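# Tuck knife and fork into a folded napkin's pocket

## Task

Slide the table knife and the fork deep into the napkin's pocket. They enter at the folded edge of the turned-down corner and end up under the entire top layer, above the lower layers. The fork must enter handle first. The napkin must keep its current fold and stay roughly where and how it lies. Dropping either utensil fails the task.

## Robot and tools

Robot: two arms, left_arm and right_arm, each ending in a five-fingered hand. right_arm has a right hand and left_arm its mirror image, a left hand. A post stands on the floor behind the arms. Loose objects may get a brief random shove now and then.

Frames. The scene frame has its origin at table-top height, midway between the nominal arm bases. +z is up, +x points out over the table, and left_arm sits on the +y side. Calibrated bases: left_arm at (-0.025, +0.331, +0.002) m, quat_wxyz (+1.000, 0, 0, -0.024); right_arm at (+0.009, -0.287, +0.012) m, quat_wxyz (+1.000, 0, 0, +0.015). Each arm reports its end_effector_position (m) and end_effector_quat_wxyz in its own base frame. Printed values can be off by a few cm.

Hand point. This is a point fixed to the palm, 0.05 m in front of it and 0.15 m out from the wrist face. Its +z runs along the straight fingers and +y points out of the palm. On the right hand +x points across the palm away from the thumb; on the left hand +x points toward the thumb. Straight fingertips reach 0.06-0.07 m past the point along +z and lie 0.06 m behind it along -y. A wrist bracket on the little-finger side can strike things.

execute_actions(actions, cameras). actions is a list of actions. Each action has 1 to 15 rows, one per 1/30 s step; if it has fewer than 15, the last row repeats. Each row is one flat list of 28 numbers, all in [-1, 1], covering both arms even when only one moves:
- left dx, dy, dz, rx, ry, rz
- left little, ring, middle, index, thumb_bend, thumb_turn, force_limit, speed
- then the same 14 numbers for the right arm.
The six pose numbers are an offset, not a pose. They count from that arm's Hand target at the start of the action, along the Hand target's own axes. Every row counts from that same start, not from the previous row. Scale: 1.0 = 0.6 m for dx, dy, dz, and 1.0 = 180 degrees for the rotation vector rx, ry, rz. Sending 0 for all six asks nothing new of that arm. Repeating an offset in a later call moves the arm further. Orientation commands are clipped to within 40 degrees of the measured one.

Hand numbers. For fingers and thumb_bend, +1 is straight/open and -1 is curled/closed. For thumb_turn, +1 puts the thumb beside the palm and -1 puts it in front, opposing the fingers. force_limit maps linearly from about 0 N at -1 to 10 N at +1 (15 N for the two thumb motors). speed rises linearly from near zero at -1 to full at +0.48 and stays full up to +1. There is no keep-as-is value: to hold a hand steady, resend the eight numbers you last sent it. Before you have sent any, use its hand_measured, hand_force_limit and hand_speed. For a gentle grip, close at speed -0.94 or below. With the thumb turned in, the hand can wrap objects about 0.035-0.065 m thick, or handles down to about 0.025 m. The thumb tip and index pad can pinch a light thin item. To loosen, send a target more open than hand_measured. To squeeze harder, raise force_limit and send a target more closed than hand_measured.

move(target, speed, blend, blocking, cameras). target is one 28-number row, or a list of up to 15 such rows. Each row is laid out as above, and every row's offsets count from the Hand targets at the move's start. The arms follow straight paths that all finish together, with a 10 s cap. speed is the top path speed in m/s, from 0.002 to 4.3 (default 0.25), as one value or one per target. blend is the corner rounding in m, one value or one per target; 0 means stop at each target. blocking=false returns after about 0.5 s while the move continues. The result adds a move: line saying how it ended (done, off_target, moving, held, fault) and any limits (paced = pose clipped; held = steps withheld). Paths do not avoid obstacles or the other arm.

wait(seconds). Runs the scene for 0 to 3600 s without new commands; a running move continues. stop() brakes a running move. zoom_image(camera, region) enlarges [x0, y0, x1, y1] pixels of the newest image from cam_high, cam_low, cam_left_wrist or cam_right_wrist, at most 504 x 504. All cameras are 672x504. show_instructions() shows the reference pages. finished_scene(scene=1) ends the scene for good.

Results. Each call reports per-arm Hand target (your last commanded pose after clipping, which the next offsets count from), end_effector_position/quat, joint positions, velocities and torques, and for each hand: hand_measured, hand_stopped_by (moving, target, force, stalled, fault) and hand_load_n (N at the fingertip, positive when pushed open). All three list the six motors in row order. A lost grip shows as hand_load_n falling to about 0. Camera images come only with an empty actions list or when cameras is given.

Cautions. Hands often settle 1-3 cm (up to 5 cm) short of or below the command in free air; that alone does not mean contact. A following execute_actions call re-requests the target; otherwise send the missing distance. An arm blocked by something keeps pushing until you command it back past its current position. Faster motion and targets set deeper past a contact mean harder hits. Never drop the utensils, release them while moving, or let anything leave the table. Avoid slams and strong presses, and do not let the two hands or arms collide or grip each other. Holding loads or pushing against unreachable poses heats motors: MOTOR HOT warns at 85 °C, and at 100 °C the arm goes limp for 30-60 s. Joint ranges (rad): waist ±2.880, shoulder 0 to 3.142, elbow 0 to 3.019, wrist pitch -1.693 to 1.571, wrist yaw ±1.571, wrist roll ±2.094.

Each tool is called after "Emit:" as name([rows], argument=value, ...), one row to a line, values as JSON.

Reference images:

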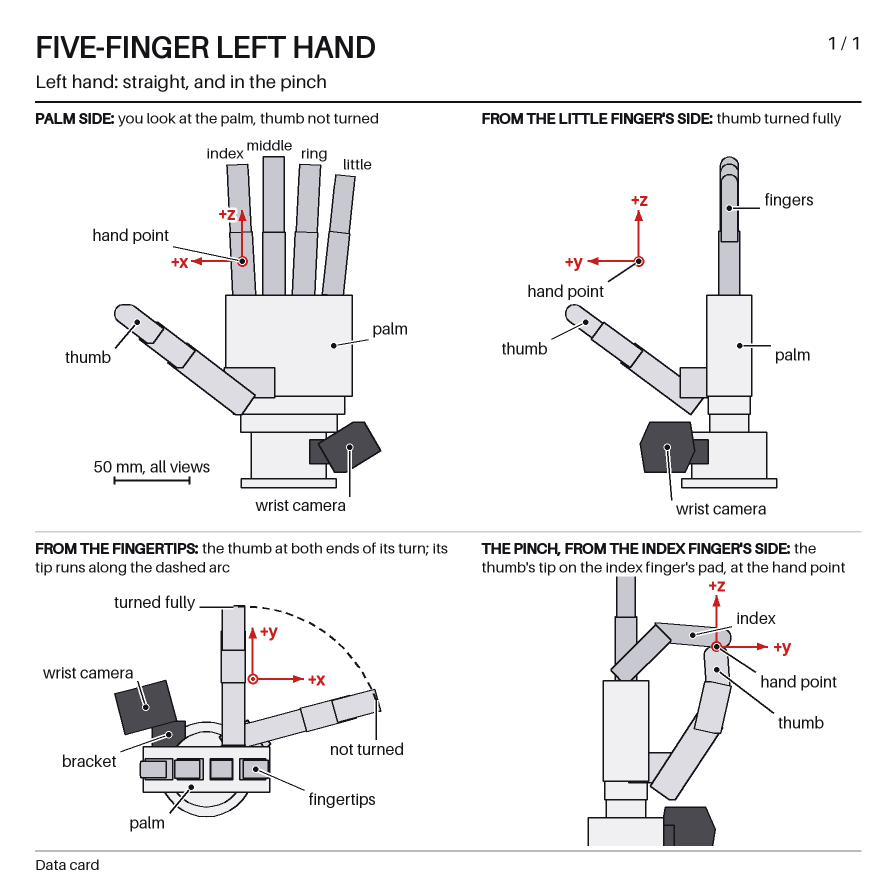

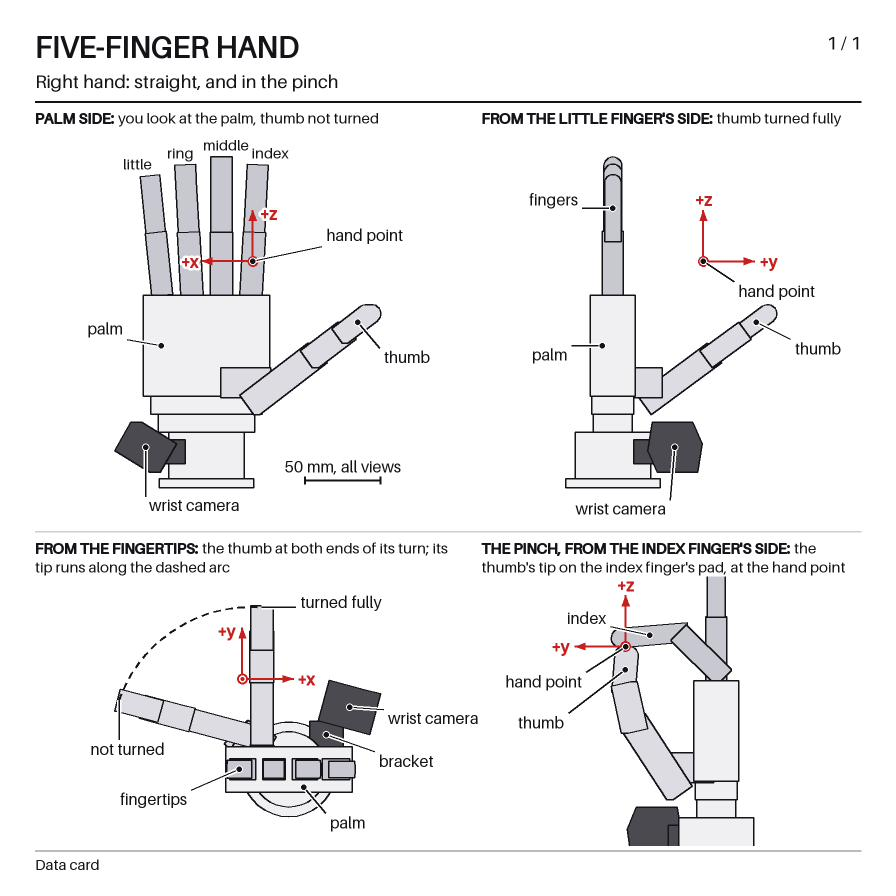

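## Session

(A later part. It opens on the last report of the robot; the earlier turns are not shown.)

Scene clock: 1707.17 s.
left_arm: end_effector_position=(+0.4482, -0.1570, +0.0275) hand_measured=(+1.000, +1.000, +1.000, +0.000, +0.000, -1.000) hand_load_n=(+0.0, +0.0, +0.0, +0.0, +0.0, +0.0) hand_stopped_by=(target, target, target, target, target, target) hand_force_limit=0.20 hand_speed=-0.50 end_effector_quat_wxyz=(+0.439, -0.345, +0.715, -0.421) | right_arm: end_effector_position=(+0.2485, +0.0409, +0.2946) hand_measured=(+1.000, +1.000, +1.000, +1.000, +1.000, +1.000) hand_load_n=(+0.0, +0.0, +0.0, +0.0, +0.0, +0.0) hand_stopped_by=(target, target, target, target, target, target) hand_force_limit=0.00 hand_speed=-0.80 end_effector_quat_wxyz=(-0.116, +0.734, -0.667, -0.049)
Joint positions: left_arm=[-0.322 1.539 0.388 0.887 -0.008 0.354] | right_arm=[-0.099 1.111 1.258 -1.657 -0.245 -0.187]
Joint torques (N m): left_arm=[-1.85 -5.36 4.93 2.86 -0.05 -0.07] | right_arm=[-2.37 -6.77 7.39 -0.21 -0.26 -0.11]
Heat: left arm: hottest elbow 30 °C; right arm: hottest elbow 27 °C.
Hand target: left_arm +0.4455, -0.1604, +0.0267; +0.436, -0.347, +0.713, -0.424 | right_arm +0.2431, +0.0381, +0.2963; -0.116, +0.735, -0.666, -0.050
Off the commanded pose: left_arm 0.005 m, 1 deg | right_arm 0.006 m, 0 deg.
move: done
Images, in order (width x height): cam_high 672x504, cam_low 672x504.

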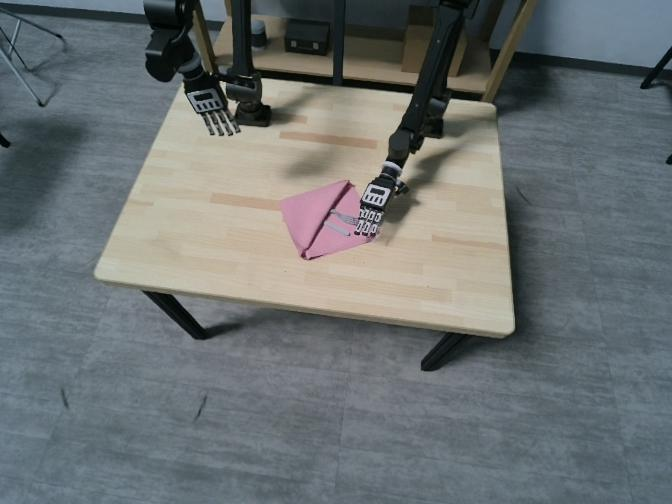

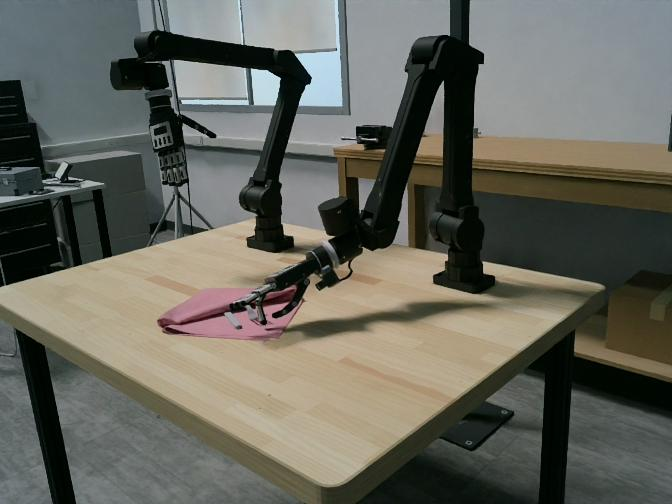

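Emit:
move(target=[0.0141, -0.005, -0.0004, 0, 0, 0, 1, 1, 1, 0.0, 0.0, -1, 0.2, -0.5, 0, 0, 0, 0, 0, 0, 1, 1, 1, 1, 1, 1, 0.0, -0.8], speed=0.04, cameras=["cam_low", "cam_high", "cam_left_wrist"])

Emit:
zoom_image(camera="cam_low", region=[225, 280, 309, 342])

Emit:
zoom_image(camera="cam_high", region=[315, 190, 385, 245])

Scene clock: 1713.47 s.
left_arm: end_effector_position=(+0.4453, -0.1653, +0.0275) hand_measured=(+1.000, +1.000, +1.000, +0.000, +0.000, -1.000) hand_load_n=(+0.0, +0.0, +0.0, +0.0, +0.0, +0.0) hand_stopped_by=(target, target, target, target, target, target) hand_force_limit=0.20 hand_speed=-0.50 end_effector_quat_wxyz=(+0.440, -0.344, +0.716, -0.420) | right_arm: end_effector_position=(+0.2485, +0.0409, +0.2946) hand_measured=(+1.000, +1.000, +1.000, +1.000, +1.000, +1.000) hand_load_n=(+0.0, +0.0, +0.0, +0.0, +0.0, +0.0) hand_stopped_by=(target, target, target, target, target, target) hand_force_limit=0.00 hand_speed=-0.80 end_effector_quat_wxyz=(-0.116, +0.734, -0.667, -0.049)
Joint positions: left_arm=[-0.352 1.539 0.388 0.887 -0.037 0.351] | right_arm=[-0.099 1.111 1.258 -1.657 -0.245 -0.187]
Joint torques (N m): left_arm=[-1.9 -5.19 5.03 2.82 -0.04 -0.11] | right_arm=[-2.08 -6.83 7.36 -0.08 -0.28 -0.17]
Heat: left arm: hottest elbow 30 °C; right arm: hottest elbow 27 °C.
Hand target: left_arm +0.4424, -0.1689, +0.0267; +0.436, -0.347, +0.713, -0.425 | right_arm +0.2431, +0.0381, +0.2963; -0.116, +0.735, -0.666, -0.050
Off the commanded pose: left_arm 0.005 m, 1 deg | right_arm 0.006 m, 0 deg.
move: done
Images, in order (width x height): cam_high 672x504, cam_low 672x504, cam_left_wrist 672x504.

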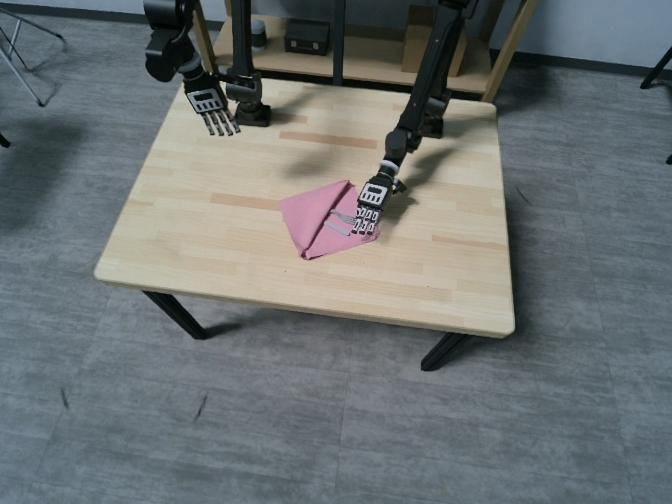

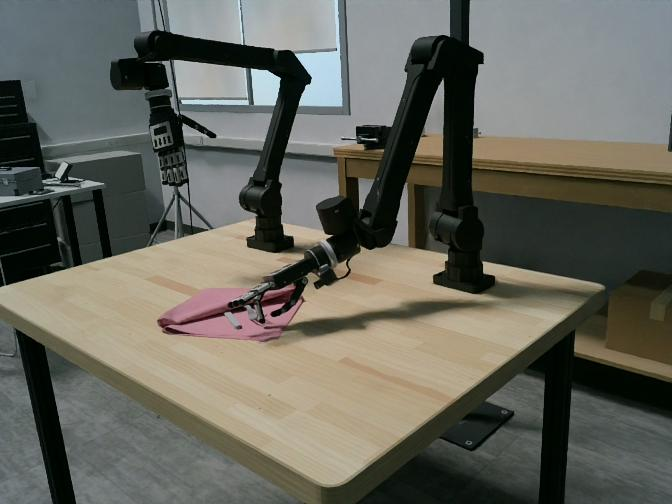

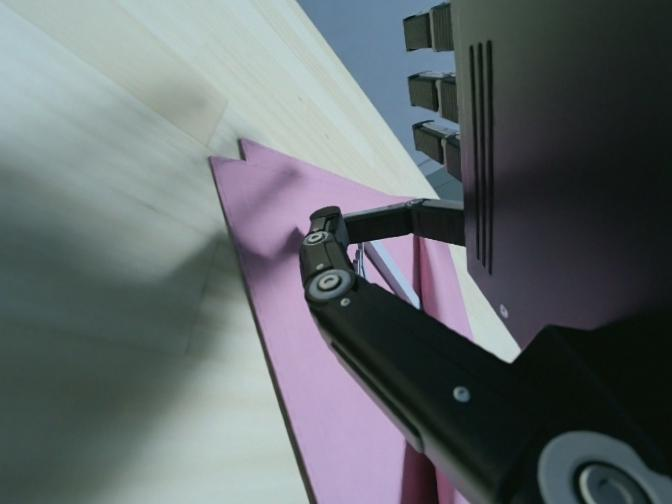

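Scaled by 6.000.

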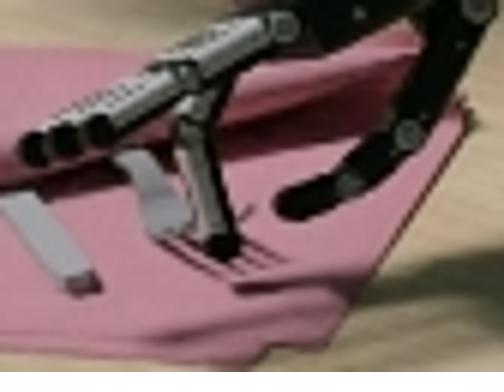

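Scaled by 7.200.

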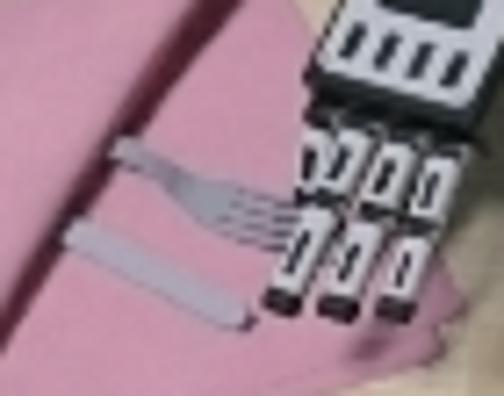

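Emit:
zoom_image(camera="cam_low", region=[240, 298, 276, 330])

Emit:
zoom_image(camera="cam_left_wrist", region=[320, 200, 440, 310])

Scaled by 14.000.

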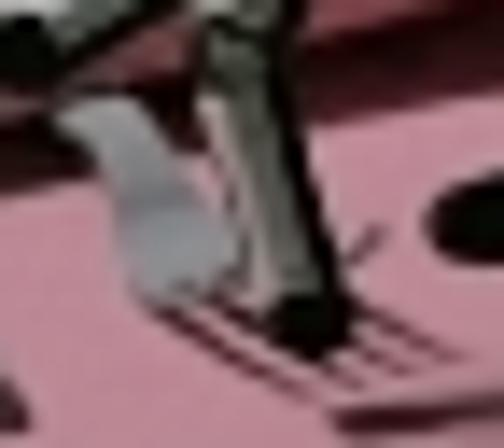

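Scaled by 4.200.

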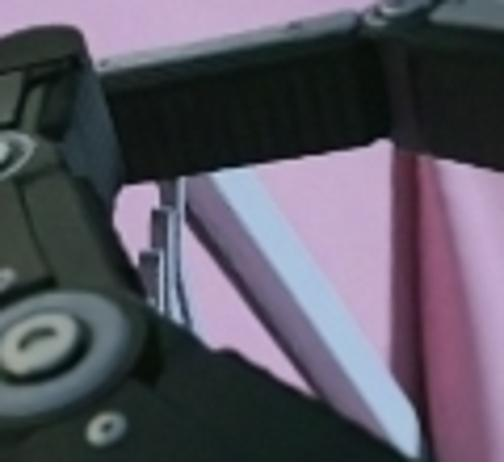

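Emit:
move(target=[0.0141, -0.005, -0.0004, 0, 0, 0, 1, 1, 1, 0.0, 0.0, -1, 0.2, -0.5, 0, 0, 0, 0, 0, 0, 1, 1, 1, 1, 1, 1, 0.0, -0.8], speed=0.04, cameras=["cam_low", "cam_high", "cam_left_wrist"])

Emit:
zoom_image(camera="cam_low", region=[225, 280, 309, 342])

Emit:
zoom_image(camera="cam_high", region=[315, 190, 385, 245])

Emit:
zoom_image(camera="cam_left_wrist", region=[320, 200, 440, 310])

Scene clock: 1745.07 s.
left_arm: end_effector_position=(+0.4423, -0.1731, +0.0275) hand_measured=(+1.000, +1.000, +1.000, +0.000, +0.000, -1.000) hand_load_n=(+0.0, -0.5, +0.0, +0.0, +0.0, +0.0) hand_stopped_by=(target, target, target, target, target, target) hand_force_limit=0.20 hand_speed=-0.50 end_effector_quat_wxyz=(+0.440, -0.344, +0.715, -0.419) | right_arm: end_effector_position=(+0.2485, +0.0409, +0.2946) hand_measured=(+1.000, +1.000, +1.000, +1.000, +1.000, +1.000) hand_load_n=(+0.0, +0.0, +0.0, +0.0, +0.0, +0.0) hand_stopped_by=(target, target, target, target, target, target) hand_force_limit=0.00 hand_speed=-0.80 end_effector_quat_wxyz=(-0.116, +0.734, -0.667, -0.049)
Joint positions: left_arm=[-0.381 1.539 0.388 0.887 -0.066 0.344] | right_arm=[-0.099 1.111 1.258 -1.657 -0.245 -0.187]
Joint torques (N m): left_arm=[-2.08 -5.42 5.05 2.82 -0.05 -0.12] | right_arm=[-1.9 -6.71 7.38 -0.23 -0.28 -0.19]
Heat: left arm: hottest elbow 29 °C; right arm: hottest elbow 27 °C.
Hand target: left_arm +0.4394, -0.1773, +0.0267; +0.436, -0.347, +0.713, -0.424 | right_arm +0.2431, +0.0381, +0.2963; -0.116, +0.735, -0.666, -0.050
Off the commanded pose: left_arm 0.005 m, 1 deg | right_arm 0.006 m, 0 deg.
move: done
Images, in order (width x height): cam_high 672x504, cam_low 672x504, cam_left_wrist 672x504.

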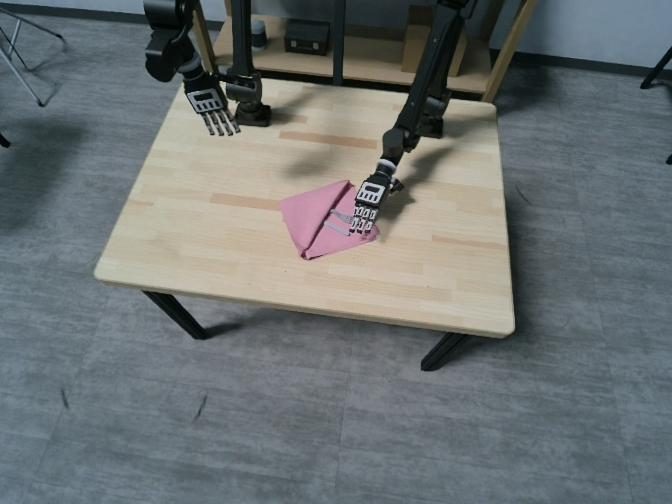

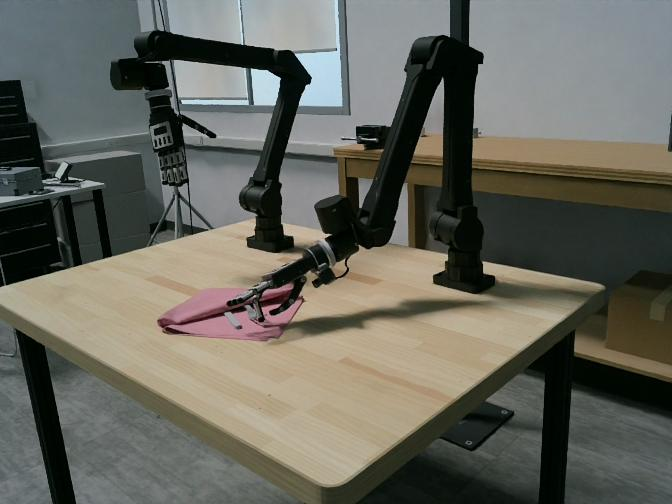

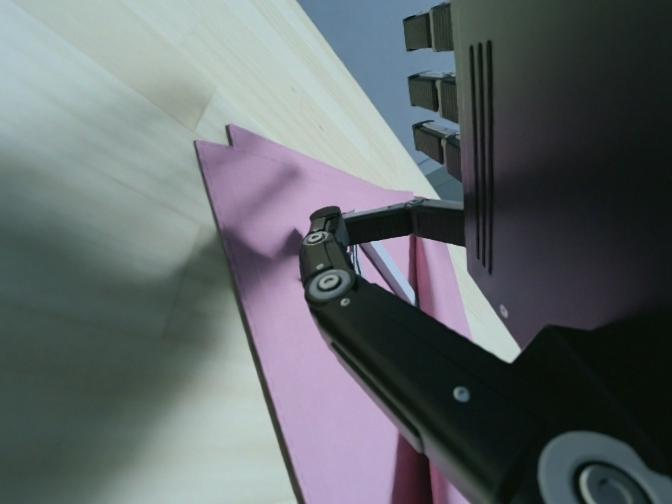

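Scaled by 6.000.

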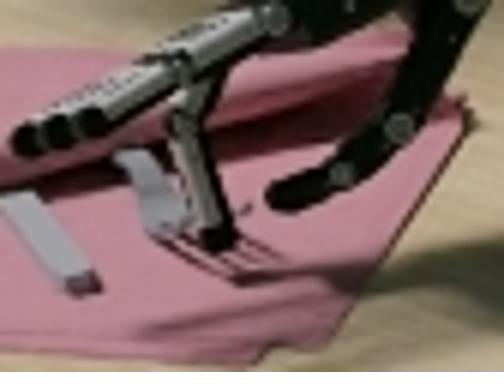

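Scaled by 7.200.

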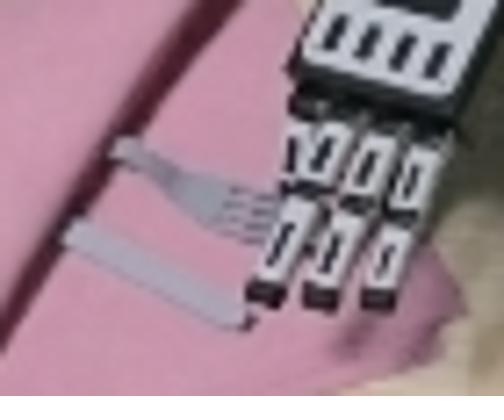

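Scaled by 4.200.

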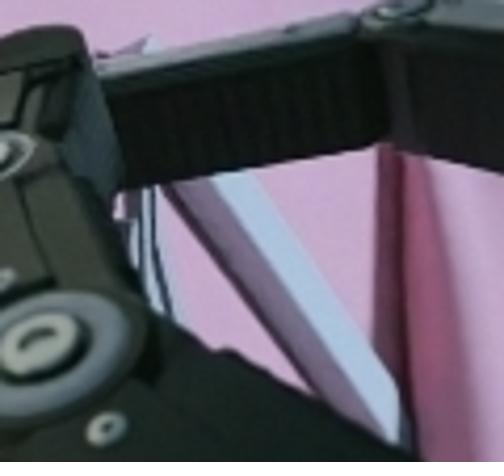

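Emit:
zoom_image(camera="cam_low", region=[240, 298, 276, 330])

Emit:
zoom_image(camera="cam_left_wrist", region=[325, 195, 385, 245])

Scaled by 14.000.

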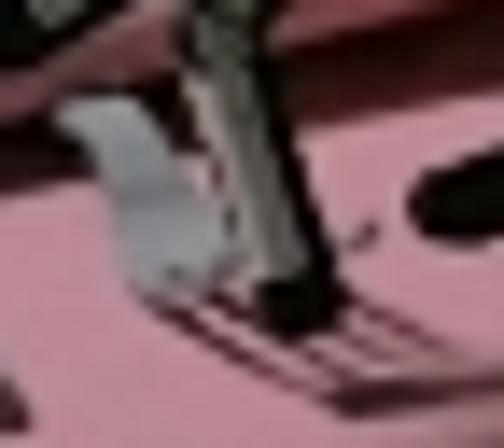

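Scaled by 8.400.

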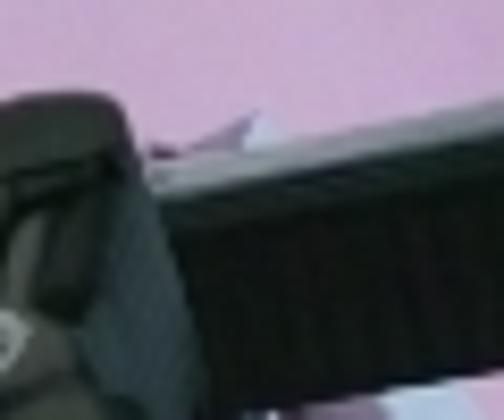

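Emit:
move(target=[0.0141, -0.005, -0.0004, 0, 0, 0, 1, 1, 1, 0.0, 0.0, -1, 0.2, -0.5, 0, 0, 0, 0, 0, 0, 1, 1, 1, 1, 1, 1, 0.0, -0.8], speed=0.04, cameras=["cam_low", "cam_high", "cam_left_wrist"])

Emit:
zoom_image(camera="cam_low", region=[240, 298, 276, 330])

Emit:
zoom_image(camera="cam_high", region=[315, 190, 385, 245])

Emit:
zoom_image(camera="cam_left_wrist", region=[320, 200, 440, 310])

Scene clock: 1790.13 s.
left_arm: end_effector_position=(+0.4390, -0.1813, +0.0276) hand_measured=(+1.000, +1.000, +1.000, +0.000, +0.000, -1.000) hand_load_n=(-0.5, +0.0, +0.0, +0.0, +0.0, +0.0) hand_stopped_by=(target, target, target, target, target, target) hand_force_limit=0.20 hand_speed=-0.50 end_effector_quat_wxyz=(+0.441, -0.344, +0.715, -0.419) | right_arm: end_effector_position=(+0.2485, +0.0409, +0.2946) hand_measured=(+1.000, +1.000, +1.000, +1.000, +1.000, +1.000) hand_load_n=(+0.0, +0.0, +0.0, +0.0, +0.0, +0.0) hand_stopped_by=(target, target, target, target, target, target) hand_force_limit=0.00 hand_speed=-0.80 end_effector_quat_wxyz=(-0.116, +0.734, -0.667, -0.049)
Joint positions: left_arm=[-0.41 1.539 0.388 0.887 -0.095 0.337] | right_arm=[-0.099 1.111 1.258 -1.657 -0.245 -0.187]
Joint torques (N m): left_arm=[-1.85 -5.19 5.16 2.73 -0.04 -0.12] | right_arm=[-1.9 -6.12 7.45 -0.18 -0.27 -0.19]
Heat: left arm: hottest elbow 28 °C; right arm: hottest elbow 27 °C.
Hand target: left_arm +0.4363, -0.1858, +0.0267; +0.436, -0.347, +0.713, -0.424 | right_arm +0.2431, +0.0381, +0.2963; -0.116, +0.735, -0.666, -0.050
Off the commanded pose: left_arm 0.005 m, 1 deg | right_arm 0.006 m, 0 deg.
move: done
Images, in order (width x height): cam_high 672x504, cam_low 672x504, cam_left_wrist 672x504.

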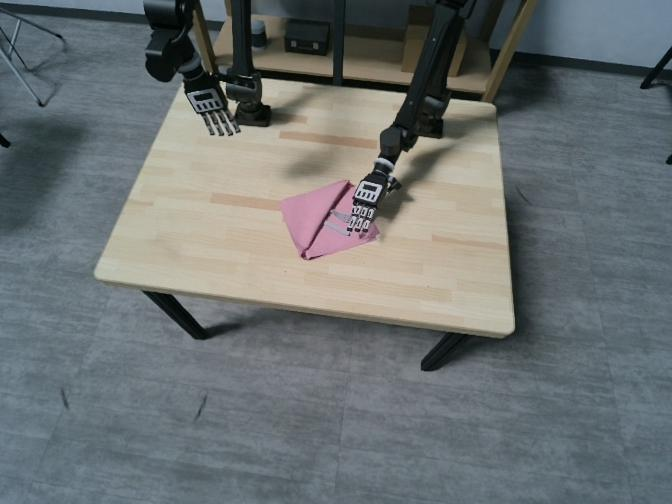

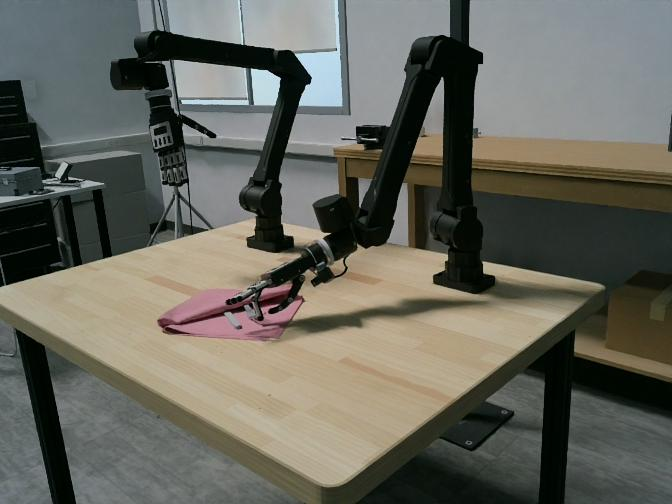

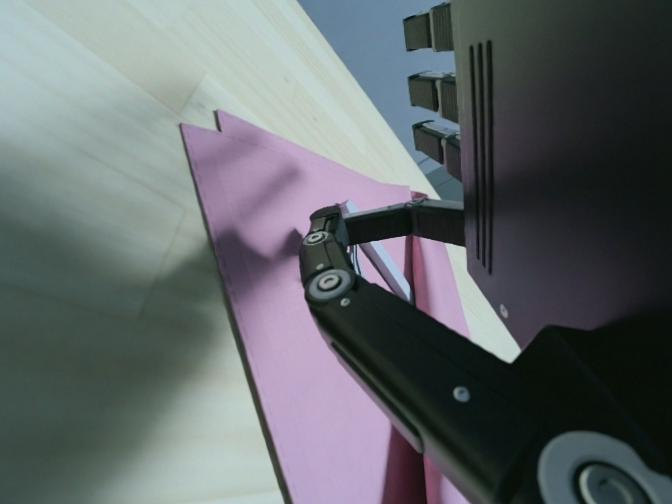

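Scaled by 14.000.

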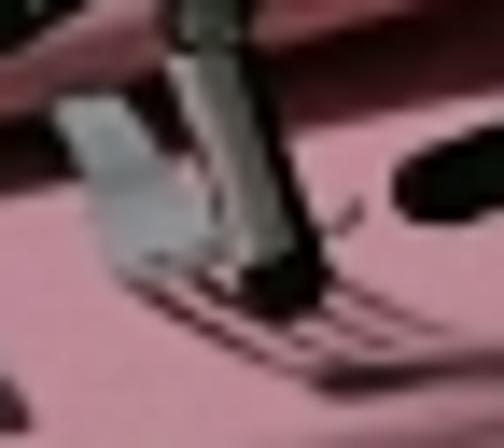

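Scaled by 7.200.

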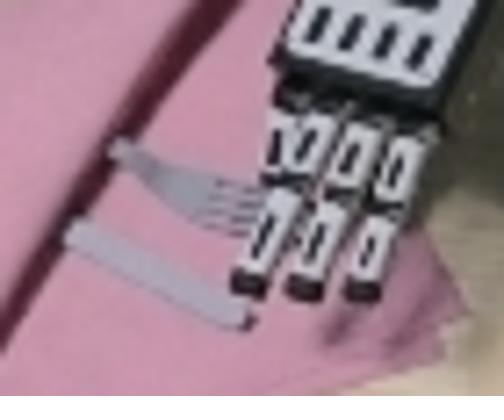

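Scaled by 4.200.

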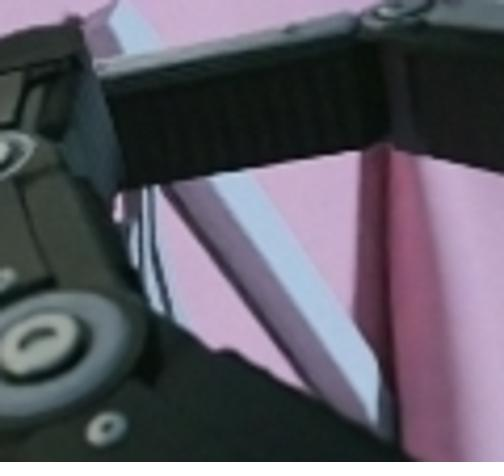

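Emit:
move(target=[0.0141, -0.005, -0.0004, 0, 0, 0, 1, 1, 1, 0.0, 0.0, -1, 0.2, -0.5, 0, 0, 0, 0, 0, 0, 1, 1, 1, 1, 1, 1, 0.0, -0.8], speed=0.04, cameras=["cam_low", "cam_high"])

Emit:
zoom_image(camera="cam_low", region=[235, 290, 285, 330])

Emit:
zoom_image(camera="cam_high", region=[315, 190, 385, 245])

Scene clock: 1800.83 s.
left_arm: end_effector_position=(+0.4355, -0.1891, +0.0278) hand_measured=(+1.000, +1.000, +1.000, +0.000, +0.000, -1.000) hand_load_n=(+0.0, +0.0, +0.0, +0.0, +0.0, +0.0) hand_stopped_by=(target, target, target, target, target, target) hand_force_limit=0.20 hand_speed=-0.50 end_effector_quat_wxyz=(+0.441, -0.344, +0.715, -0.419) | right_arm: end_effector_position=(+0.2485, +0.0409, +0.2946) hand_measured=(+1.000, +1.000, +1.000, +1.000, +1.000, +1.000) hand_load_n=(+0.0, +0.0, +0.0, +0.0, -0.5, +0.0) hand_stopped_by=(target, target, target, target, target, target) hand_force_limit=0.00 hand_speed=-0.80 end_effector_quat_wxyz=(-0.116, +0.734, -0.667, -0.049)
Joint positions: left_arm=[-0.439 1.539 0.388 0.887 -0.123 0.33] | right_arm=[-0.099 1.111 1.258 -1.657 -0.245 -0.187]
Joint torques (N m): left_arm=[-2.02 -5.01 5.41 2.66 -0.03 -0.13] | right_arm=[-1.96 -6.53 7.45 -0.27 -0.27 -0.17]
Heat: left arm: hottest elbow 28 °C; right arm: hottest elbow 27 °C.
Hand target: left_arm +0.4333, -0.1942, +0.0267; +0.436, -0.347, +0.713, -0.424 | right_arm +0.2431, +0.0381, +0.2963; -0.116, +0.735, -0.666, -0.050
Off the commanded pose: left_arm 0.006 m, 1 deg | right_arm 0.006 m, 0 deg.
move: done
Images, in order (width x height): cam_high 672x504, cam_low 672x504.

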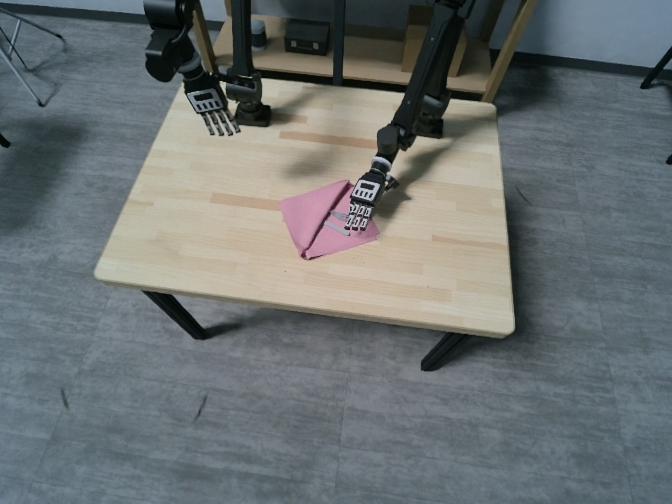

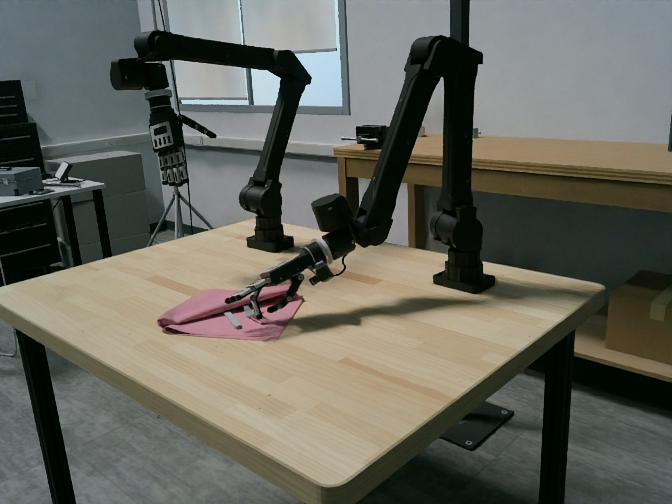

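Scaled by 10.080.

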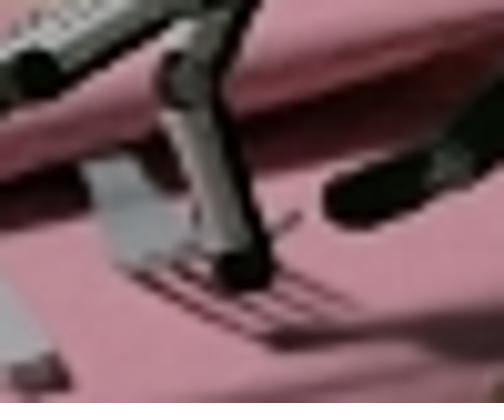

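Scaled by 7.200.

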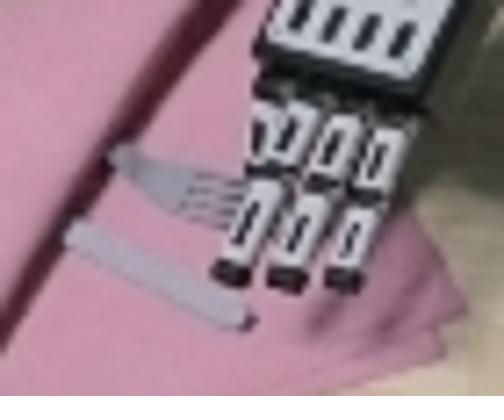

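Emit:
move(target=[0.0141,-0.005,-0.0004,0,0,0,1,1,1,0.0,0.0,-1,0.2,-0.5,0,0,0,0,0,0,1,1,1,1,1,1,0.0,-0.8], speed=0.04, cameras=["cam_high","cam_low"])

Scene clock: 1811.33 s.
left_arm: end_effector_position=(+0.4315, -0.1975, +0.0280) hand_measured=(+1.000, +1.000, +1.000, +0.000, +0.000, -1.000) hand_load_n=(+0.0, +0.0, -0.5, +0.0, +0.0, +0.0) hand_stopped_by=(target, target, target, target, target, target) hand_force_limit=0.20 hand_speed=-0.50 end_effector_quat_wxyz=(+0.441, -0.344, +0.715, -0.420) | right_arm: end_effector_position=(+0.2485, +0.0409, +0.2946) hand_measured=(+1.000, +1.000, +1.000, +1.000, +1.000, +1.000) hand_load_n=(+0.0, +0.0, +0.0, +0.0, +0.0, +0.0) hand_stopped_by=(target, target, target, target, target, target) hand_force_limit=0.00 hand_speed=-0.80 end_effector_quat_wxyz=(-0.116, +0.734, -0.667, -0.049)
Joint positions: left_arm=[-0.469 1.539 0.388 0.887 -0.152 0.322] | right_arm=[-0.099 1.111 1.258 -1.657 -0.245 -0.187]
Joint torques (N m): left_arm=[-2.02 -4.95 5.65 2.59 -0.06 -0.14] | right_arm=[-1.67 -7.12 7.27 -0.32 -0.27 -0.16]
Heat: left arm: hottest elbow 28 °C; right arm: hottest elbow 27 °C.
Hand target: left_arm +0.4303, -0.2027, +0.0267; +0.436, -0.347, +0.713, -0.424 | right_arm +0.2431, +0.0381, +0.2963; -0.116, +0.735, -0.666, -0.050
Off the commanded pose: left_arm 0.005 m, 1 deg | right_arm 0.006 m, 0 deg.
move: done

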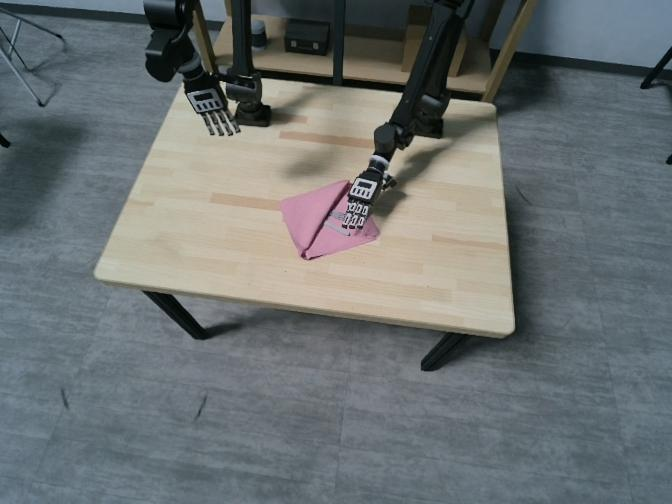

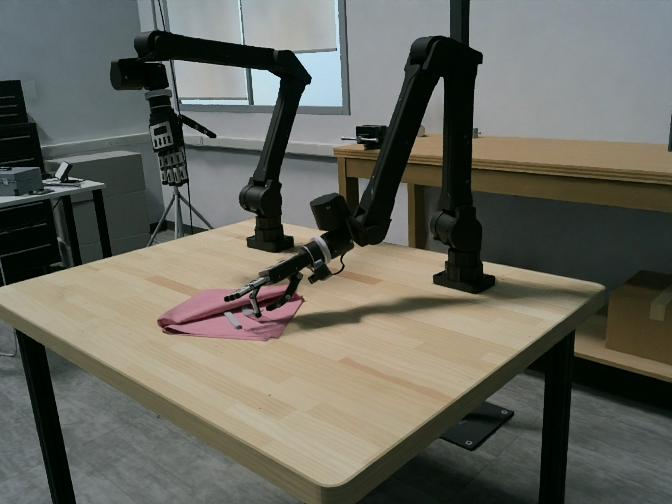

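Emit:
zoom_image(camera="cam_high", region=[270, 160, 400, 270])

Emit:
zoom_image(camera="cam_low", region=[150, 260, 310, 360])

Scaled by 3.877.

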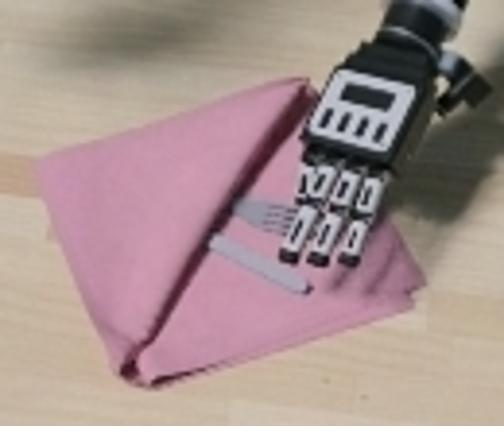

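Scaled by 3.150.

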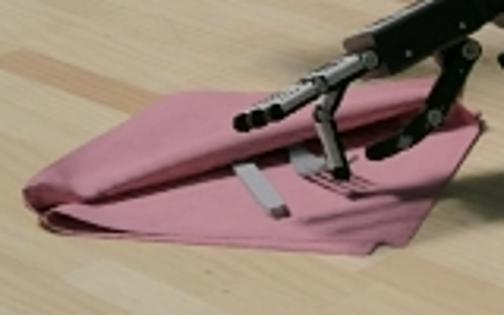

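Emit:
move([
  [-0.0264,0.0094,0.0008,0,0,0,1,1,1,0.0,0.0,-1,0.2,-0.5,0,0,0,0,0,0,1,1,1,1,1,1,0.0,-0.8],
  [-0.0728,-0.1121,-0.0328,0,0,0,1,1,1,0.0,0.0,-1,0.2,-0.5,0,0,0,0,0,0,1,1,1,1,1,1,0.0,-0.8],
], speed=[0.05,0.1], blend=0.004, cameras=["cam_high","cam_low"])

Scene clock: 1818.73 s.
left_arm: end_effector_position=(+0.4251, -0.1844, +0.0940) hand_measured=(+1.000, +1.000, +1.000, +0.000, +0.000, -1.000) hand_load_n=(+0.0, +0.0, +0.0, +0.0, +0.5, +0.0) hand_stopped_by=(target, target, target, target, target, target) hand_force_limit=0.20 hand_speed=-0.50 end_effector_quat_wxyz=(+0.430, -0.347, +0.720, -0.419) | right_arm: end_effector_position=(+0.2485, +0.0409, +0.2946) hand_measured=(+1.000, +1.000, +1.000, +1.000, +1.000, +1.000) hand_load_n=(+0.0, +0.0, +0.0, +0.0, +0.0, +0.0) hand_stopped_by=(target, target, target, target, target, target) hand_force_limit=0.00 hand_speed=-0.80 end_effector_quat_wxyz=(-0.116, +0.734, -0.667, -0.049)
Joint positions: left_arm=[-0.428 1.236 0.424 0.529 -0.1 0.321] | right_arm=[-0.099 1.111 1.258 -1.657 -0.245 -0.187]
Joint torques (N m): left_arm=[-0.56 -3.84 10.97 1.98 0.16 0.04] | right_arm=[-1.79 -6.89 7.43 -0.23 -0.26 -0.19]
Heat: left arm: hottest elbow 28 °C; right arm: hottest elbow 27 °C.
Hand target: left_arm +0.4372, -0.1857, +0.1074; +0.436, -0.347, +0.713, -0.425 | right_arm +0.2431, +0.0381, +0.2963; -0.116, +0.735, -0.666, -0.050
Off the commanded pose: left_arm 0.018 m, 1 deg | right_arm 0.006 m, 0 deg.
move: off_target (left_arm)

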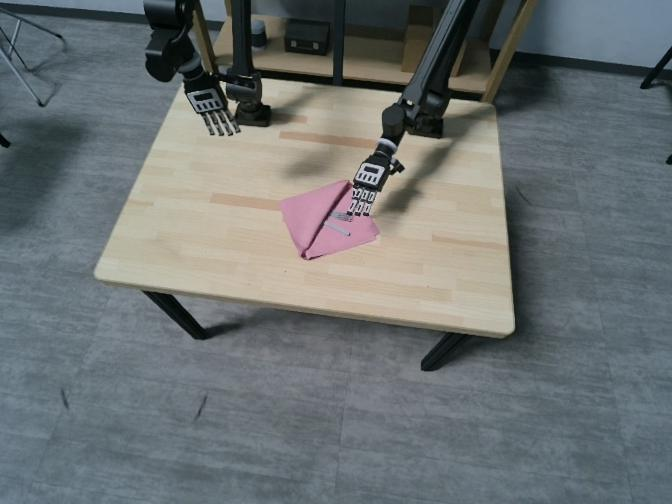

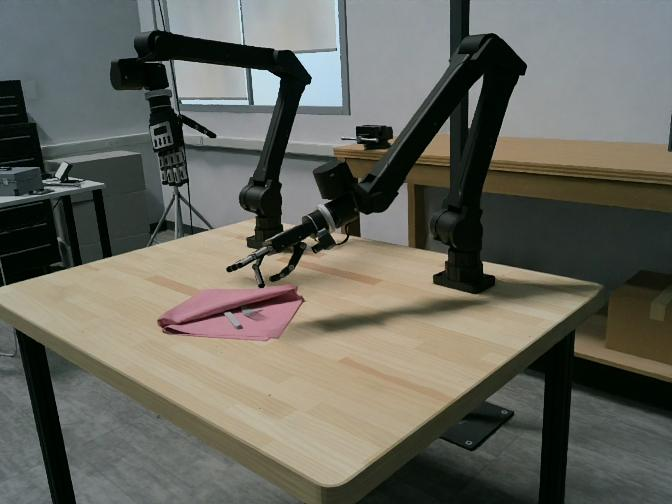

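Emit:
move(target=[-0.1853,-0.0308,-0.1711,0,0,0,1,1,1,0.0,0.0,-1,0.2,-0.5,0,0,0,0,0,0,1,1,1,1,1,1,0.0,-0.8], speed=0.15, cameras=["cam_high","cam_low"])

Scene clock: 1823.43 s.
left_arm: end_effector_position=(+0.3831, -0.0697, +0.1758) hand_measured=(+1.000, +1.000, +1.000, +0.000, +0.000, -1.000) hand_load_n=(+0.0, +0.0, +0.0, +0.0, +0.0, +0.0) hand_stopped_by=(target, target, target, target, target, target) hand_force_limit=0.20 hand_speed=-0.50 end_effector_quat_wxyz=(+0.427, -0.353, +0.715, -0.426) | right_arm: end_effector_position=(+0.2485, +0.0409, +0.2946) hand_measured=(+1.000, +1.000, +1.000, +1.000, +1.000, +1.000) hand_load_n=(+0.0, +0.0, +0.0, +0.0, +0.0, +0.0) hand_stopped_by=(target, target, target, target, target, target) hand_force_limit=0.00 hand_speed=-0.80 end_effector_quat_wxyz=(-0.116, +0.734, -0.667, -0.049)
Joint positions: left_arm=[-0.026 0.764 0.424 0.053 0.288 0.411] | right_arm=[-0.099 1.111 1.258 -1.657 -0.245 -0.187]
Joint torques (N m): left_arm=[-0.56 -0.73 12.51 1.87 0.24 0.21] | right_arm=[-1.61 -6.71 7.46 -0.24 -0.28 -0.21]
Heat: left arm: hottest elbow 29 °C; right arm: hottest elbow 27 °C.
Hand target: left_arm +0.3873, -0.0657, +0.1872; +0.436, -0.347, +0.713, -0.425 | right_arm +0.2431, +0.0381, +0.2963; -0.116, +0.735, -0.666, -0.050
Off the commanded pose: left_arm 0.013 m, 1 deg | right_arm 0.006 m, 0 deg.
move: off_target (left_arm)

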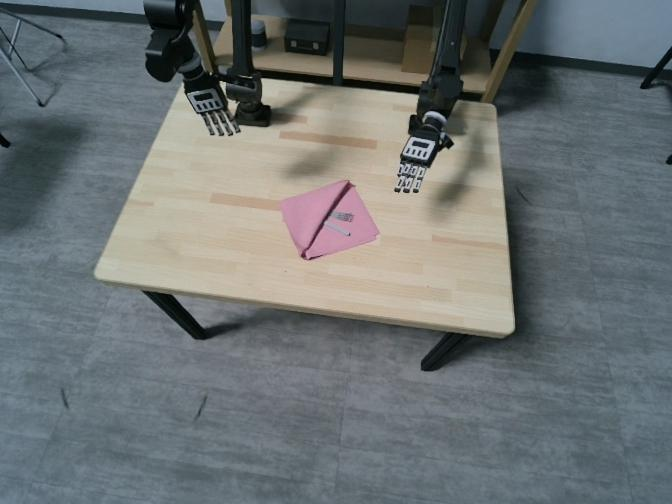

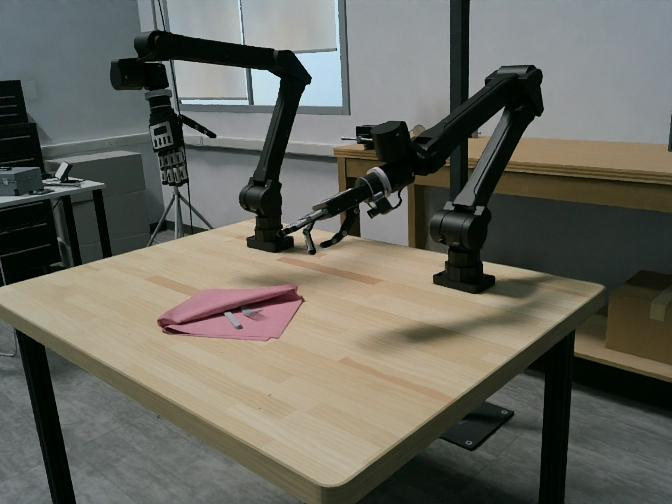

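Emit:
zoom_image(camera="cam_high", region=[270, 170, 390, 270])

Emit:
zoom_image(camera="cam_low", region=[150, 270, 310, 350])

Emit:
zoom_image(camera="cam_high", region=[315, 195, 375, 245])

Scaled by 4.200.

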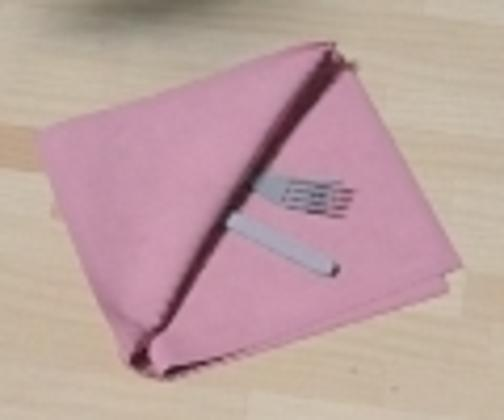

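Scaled by 3.150.

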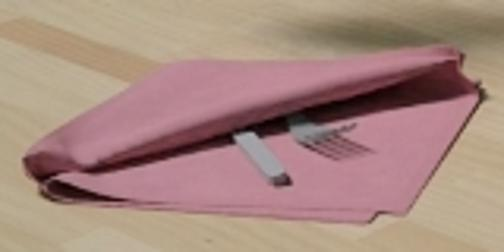

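Scaled by 8.400.

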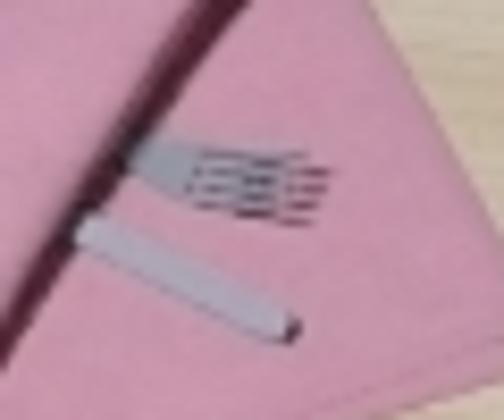

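Emit:
finished_scene(scene=1)

The scene is finished: the task was done.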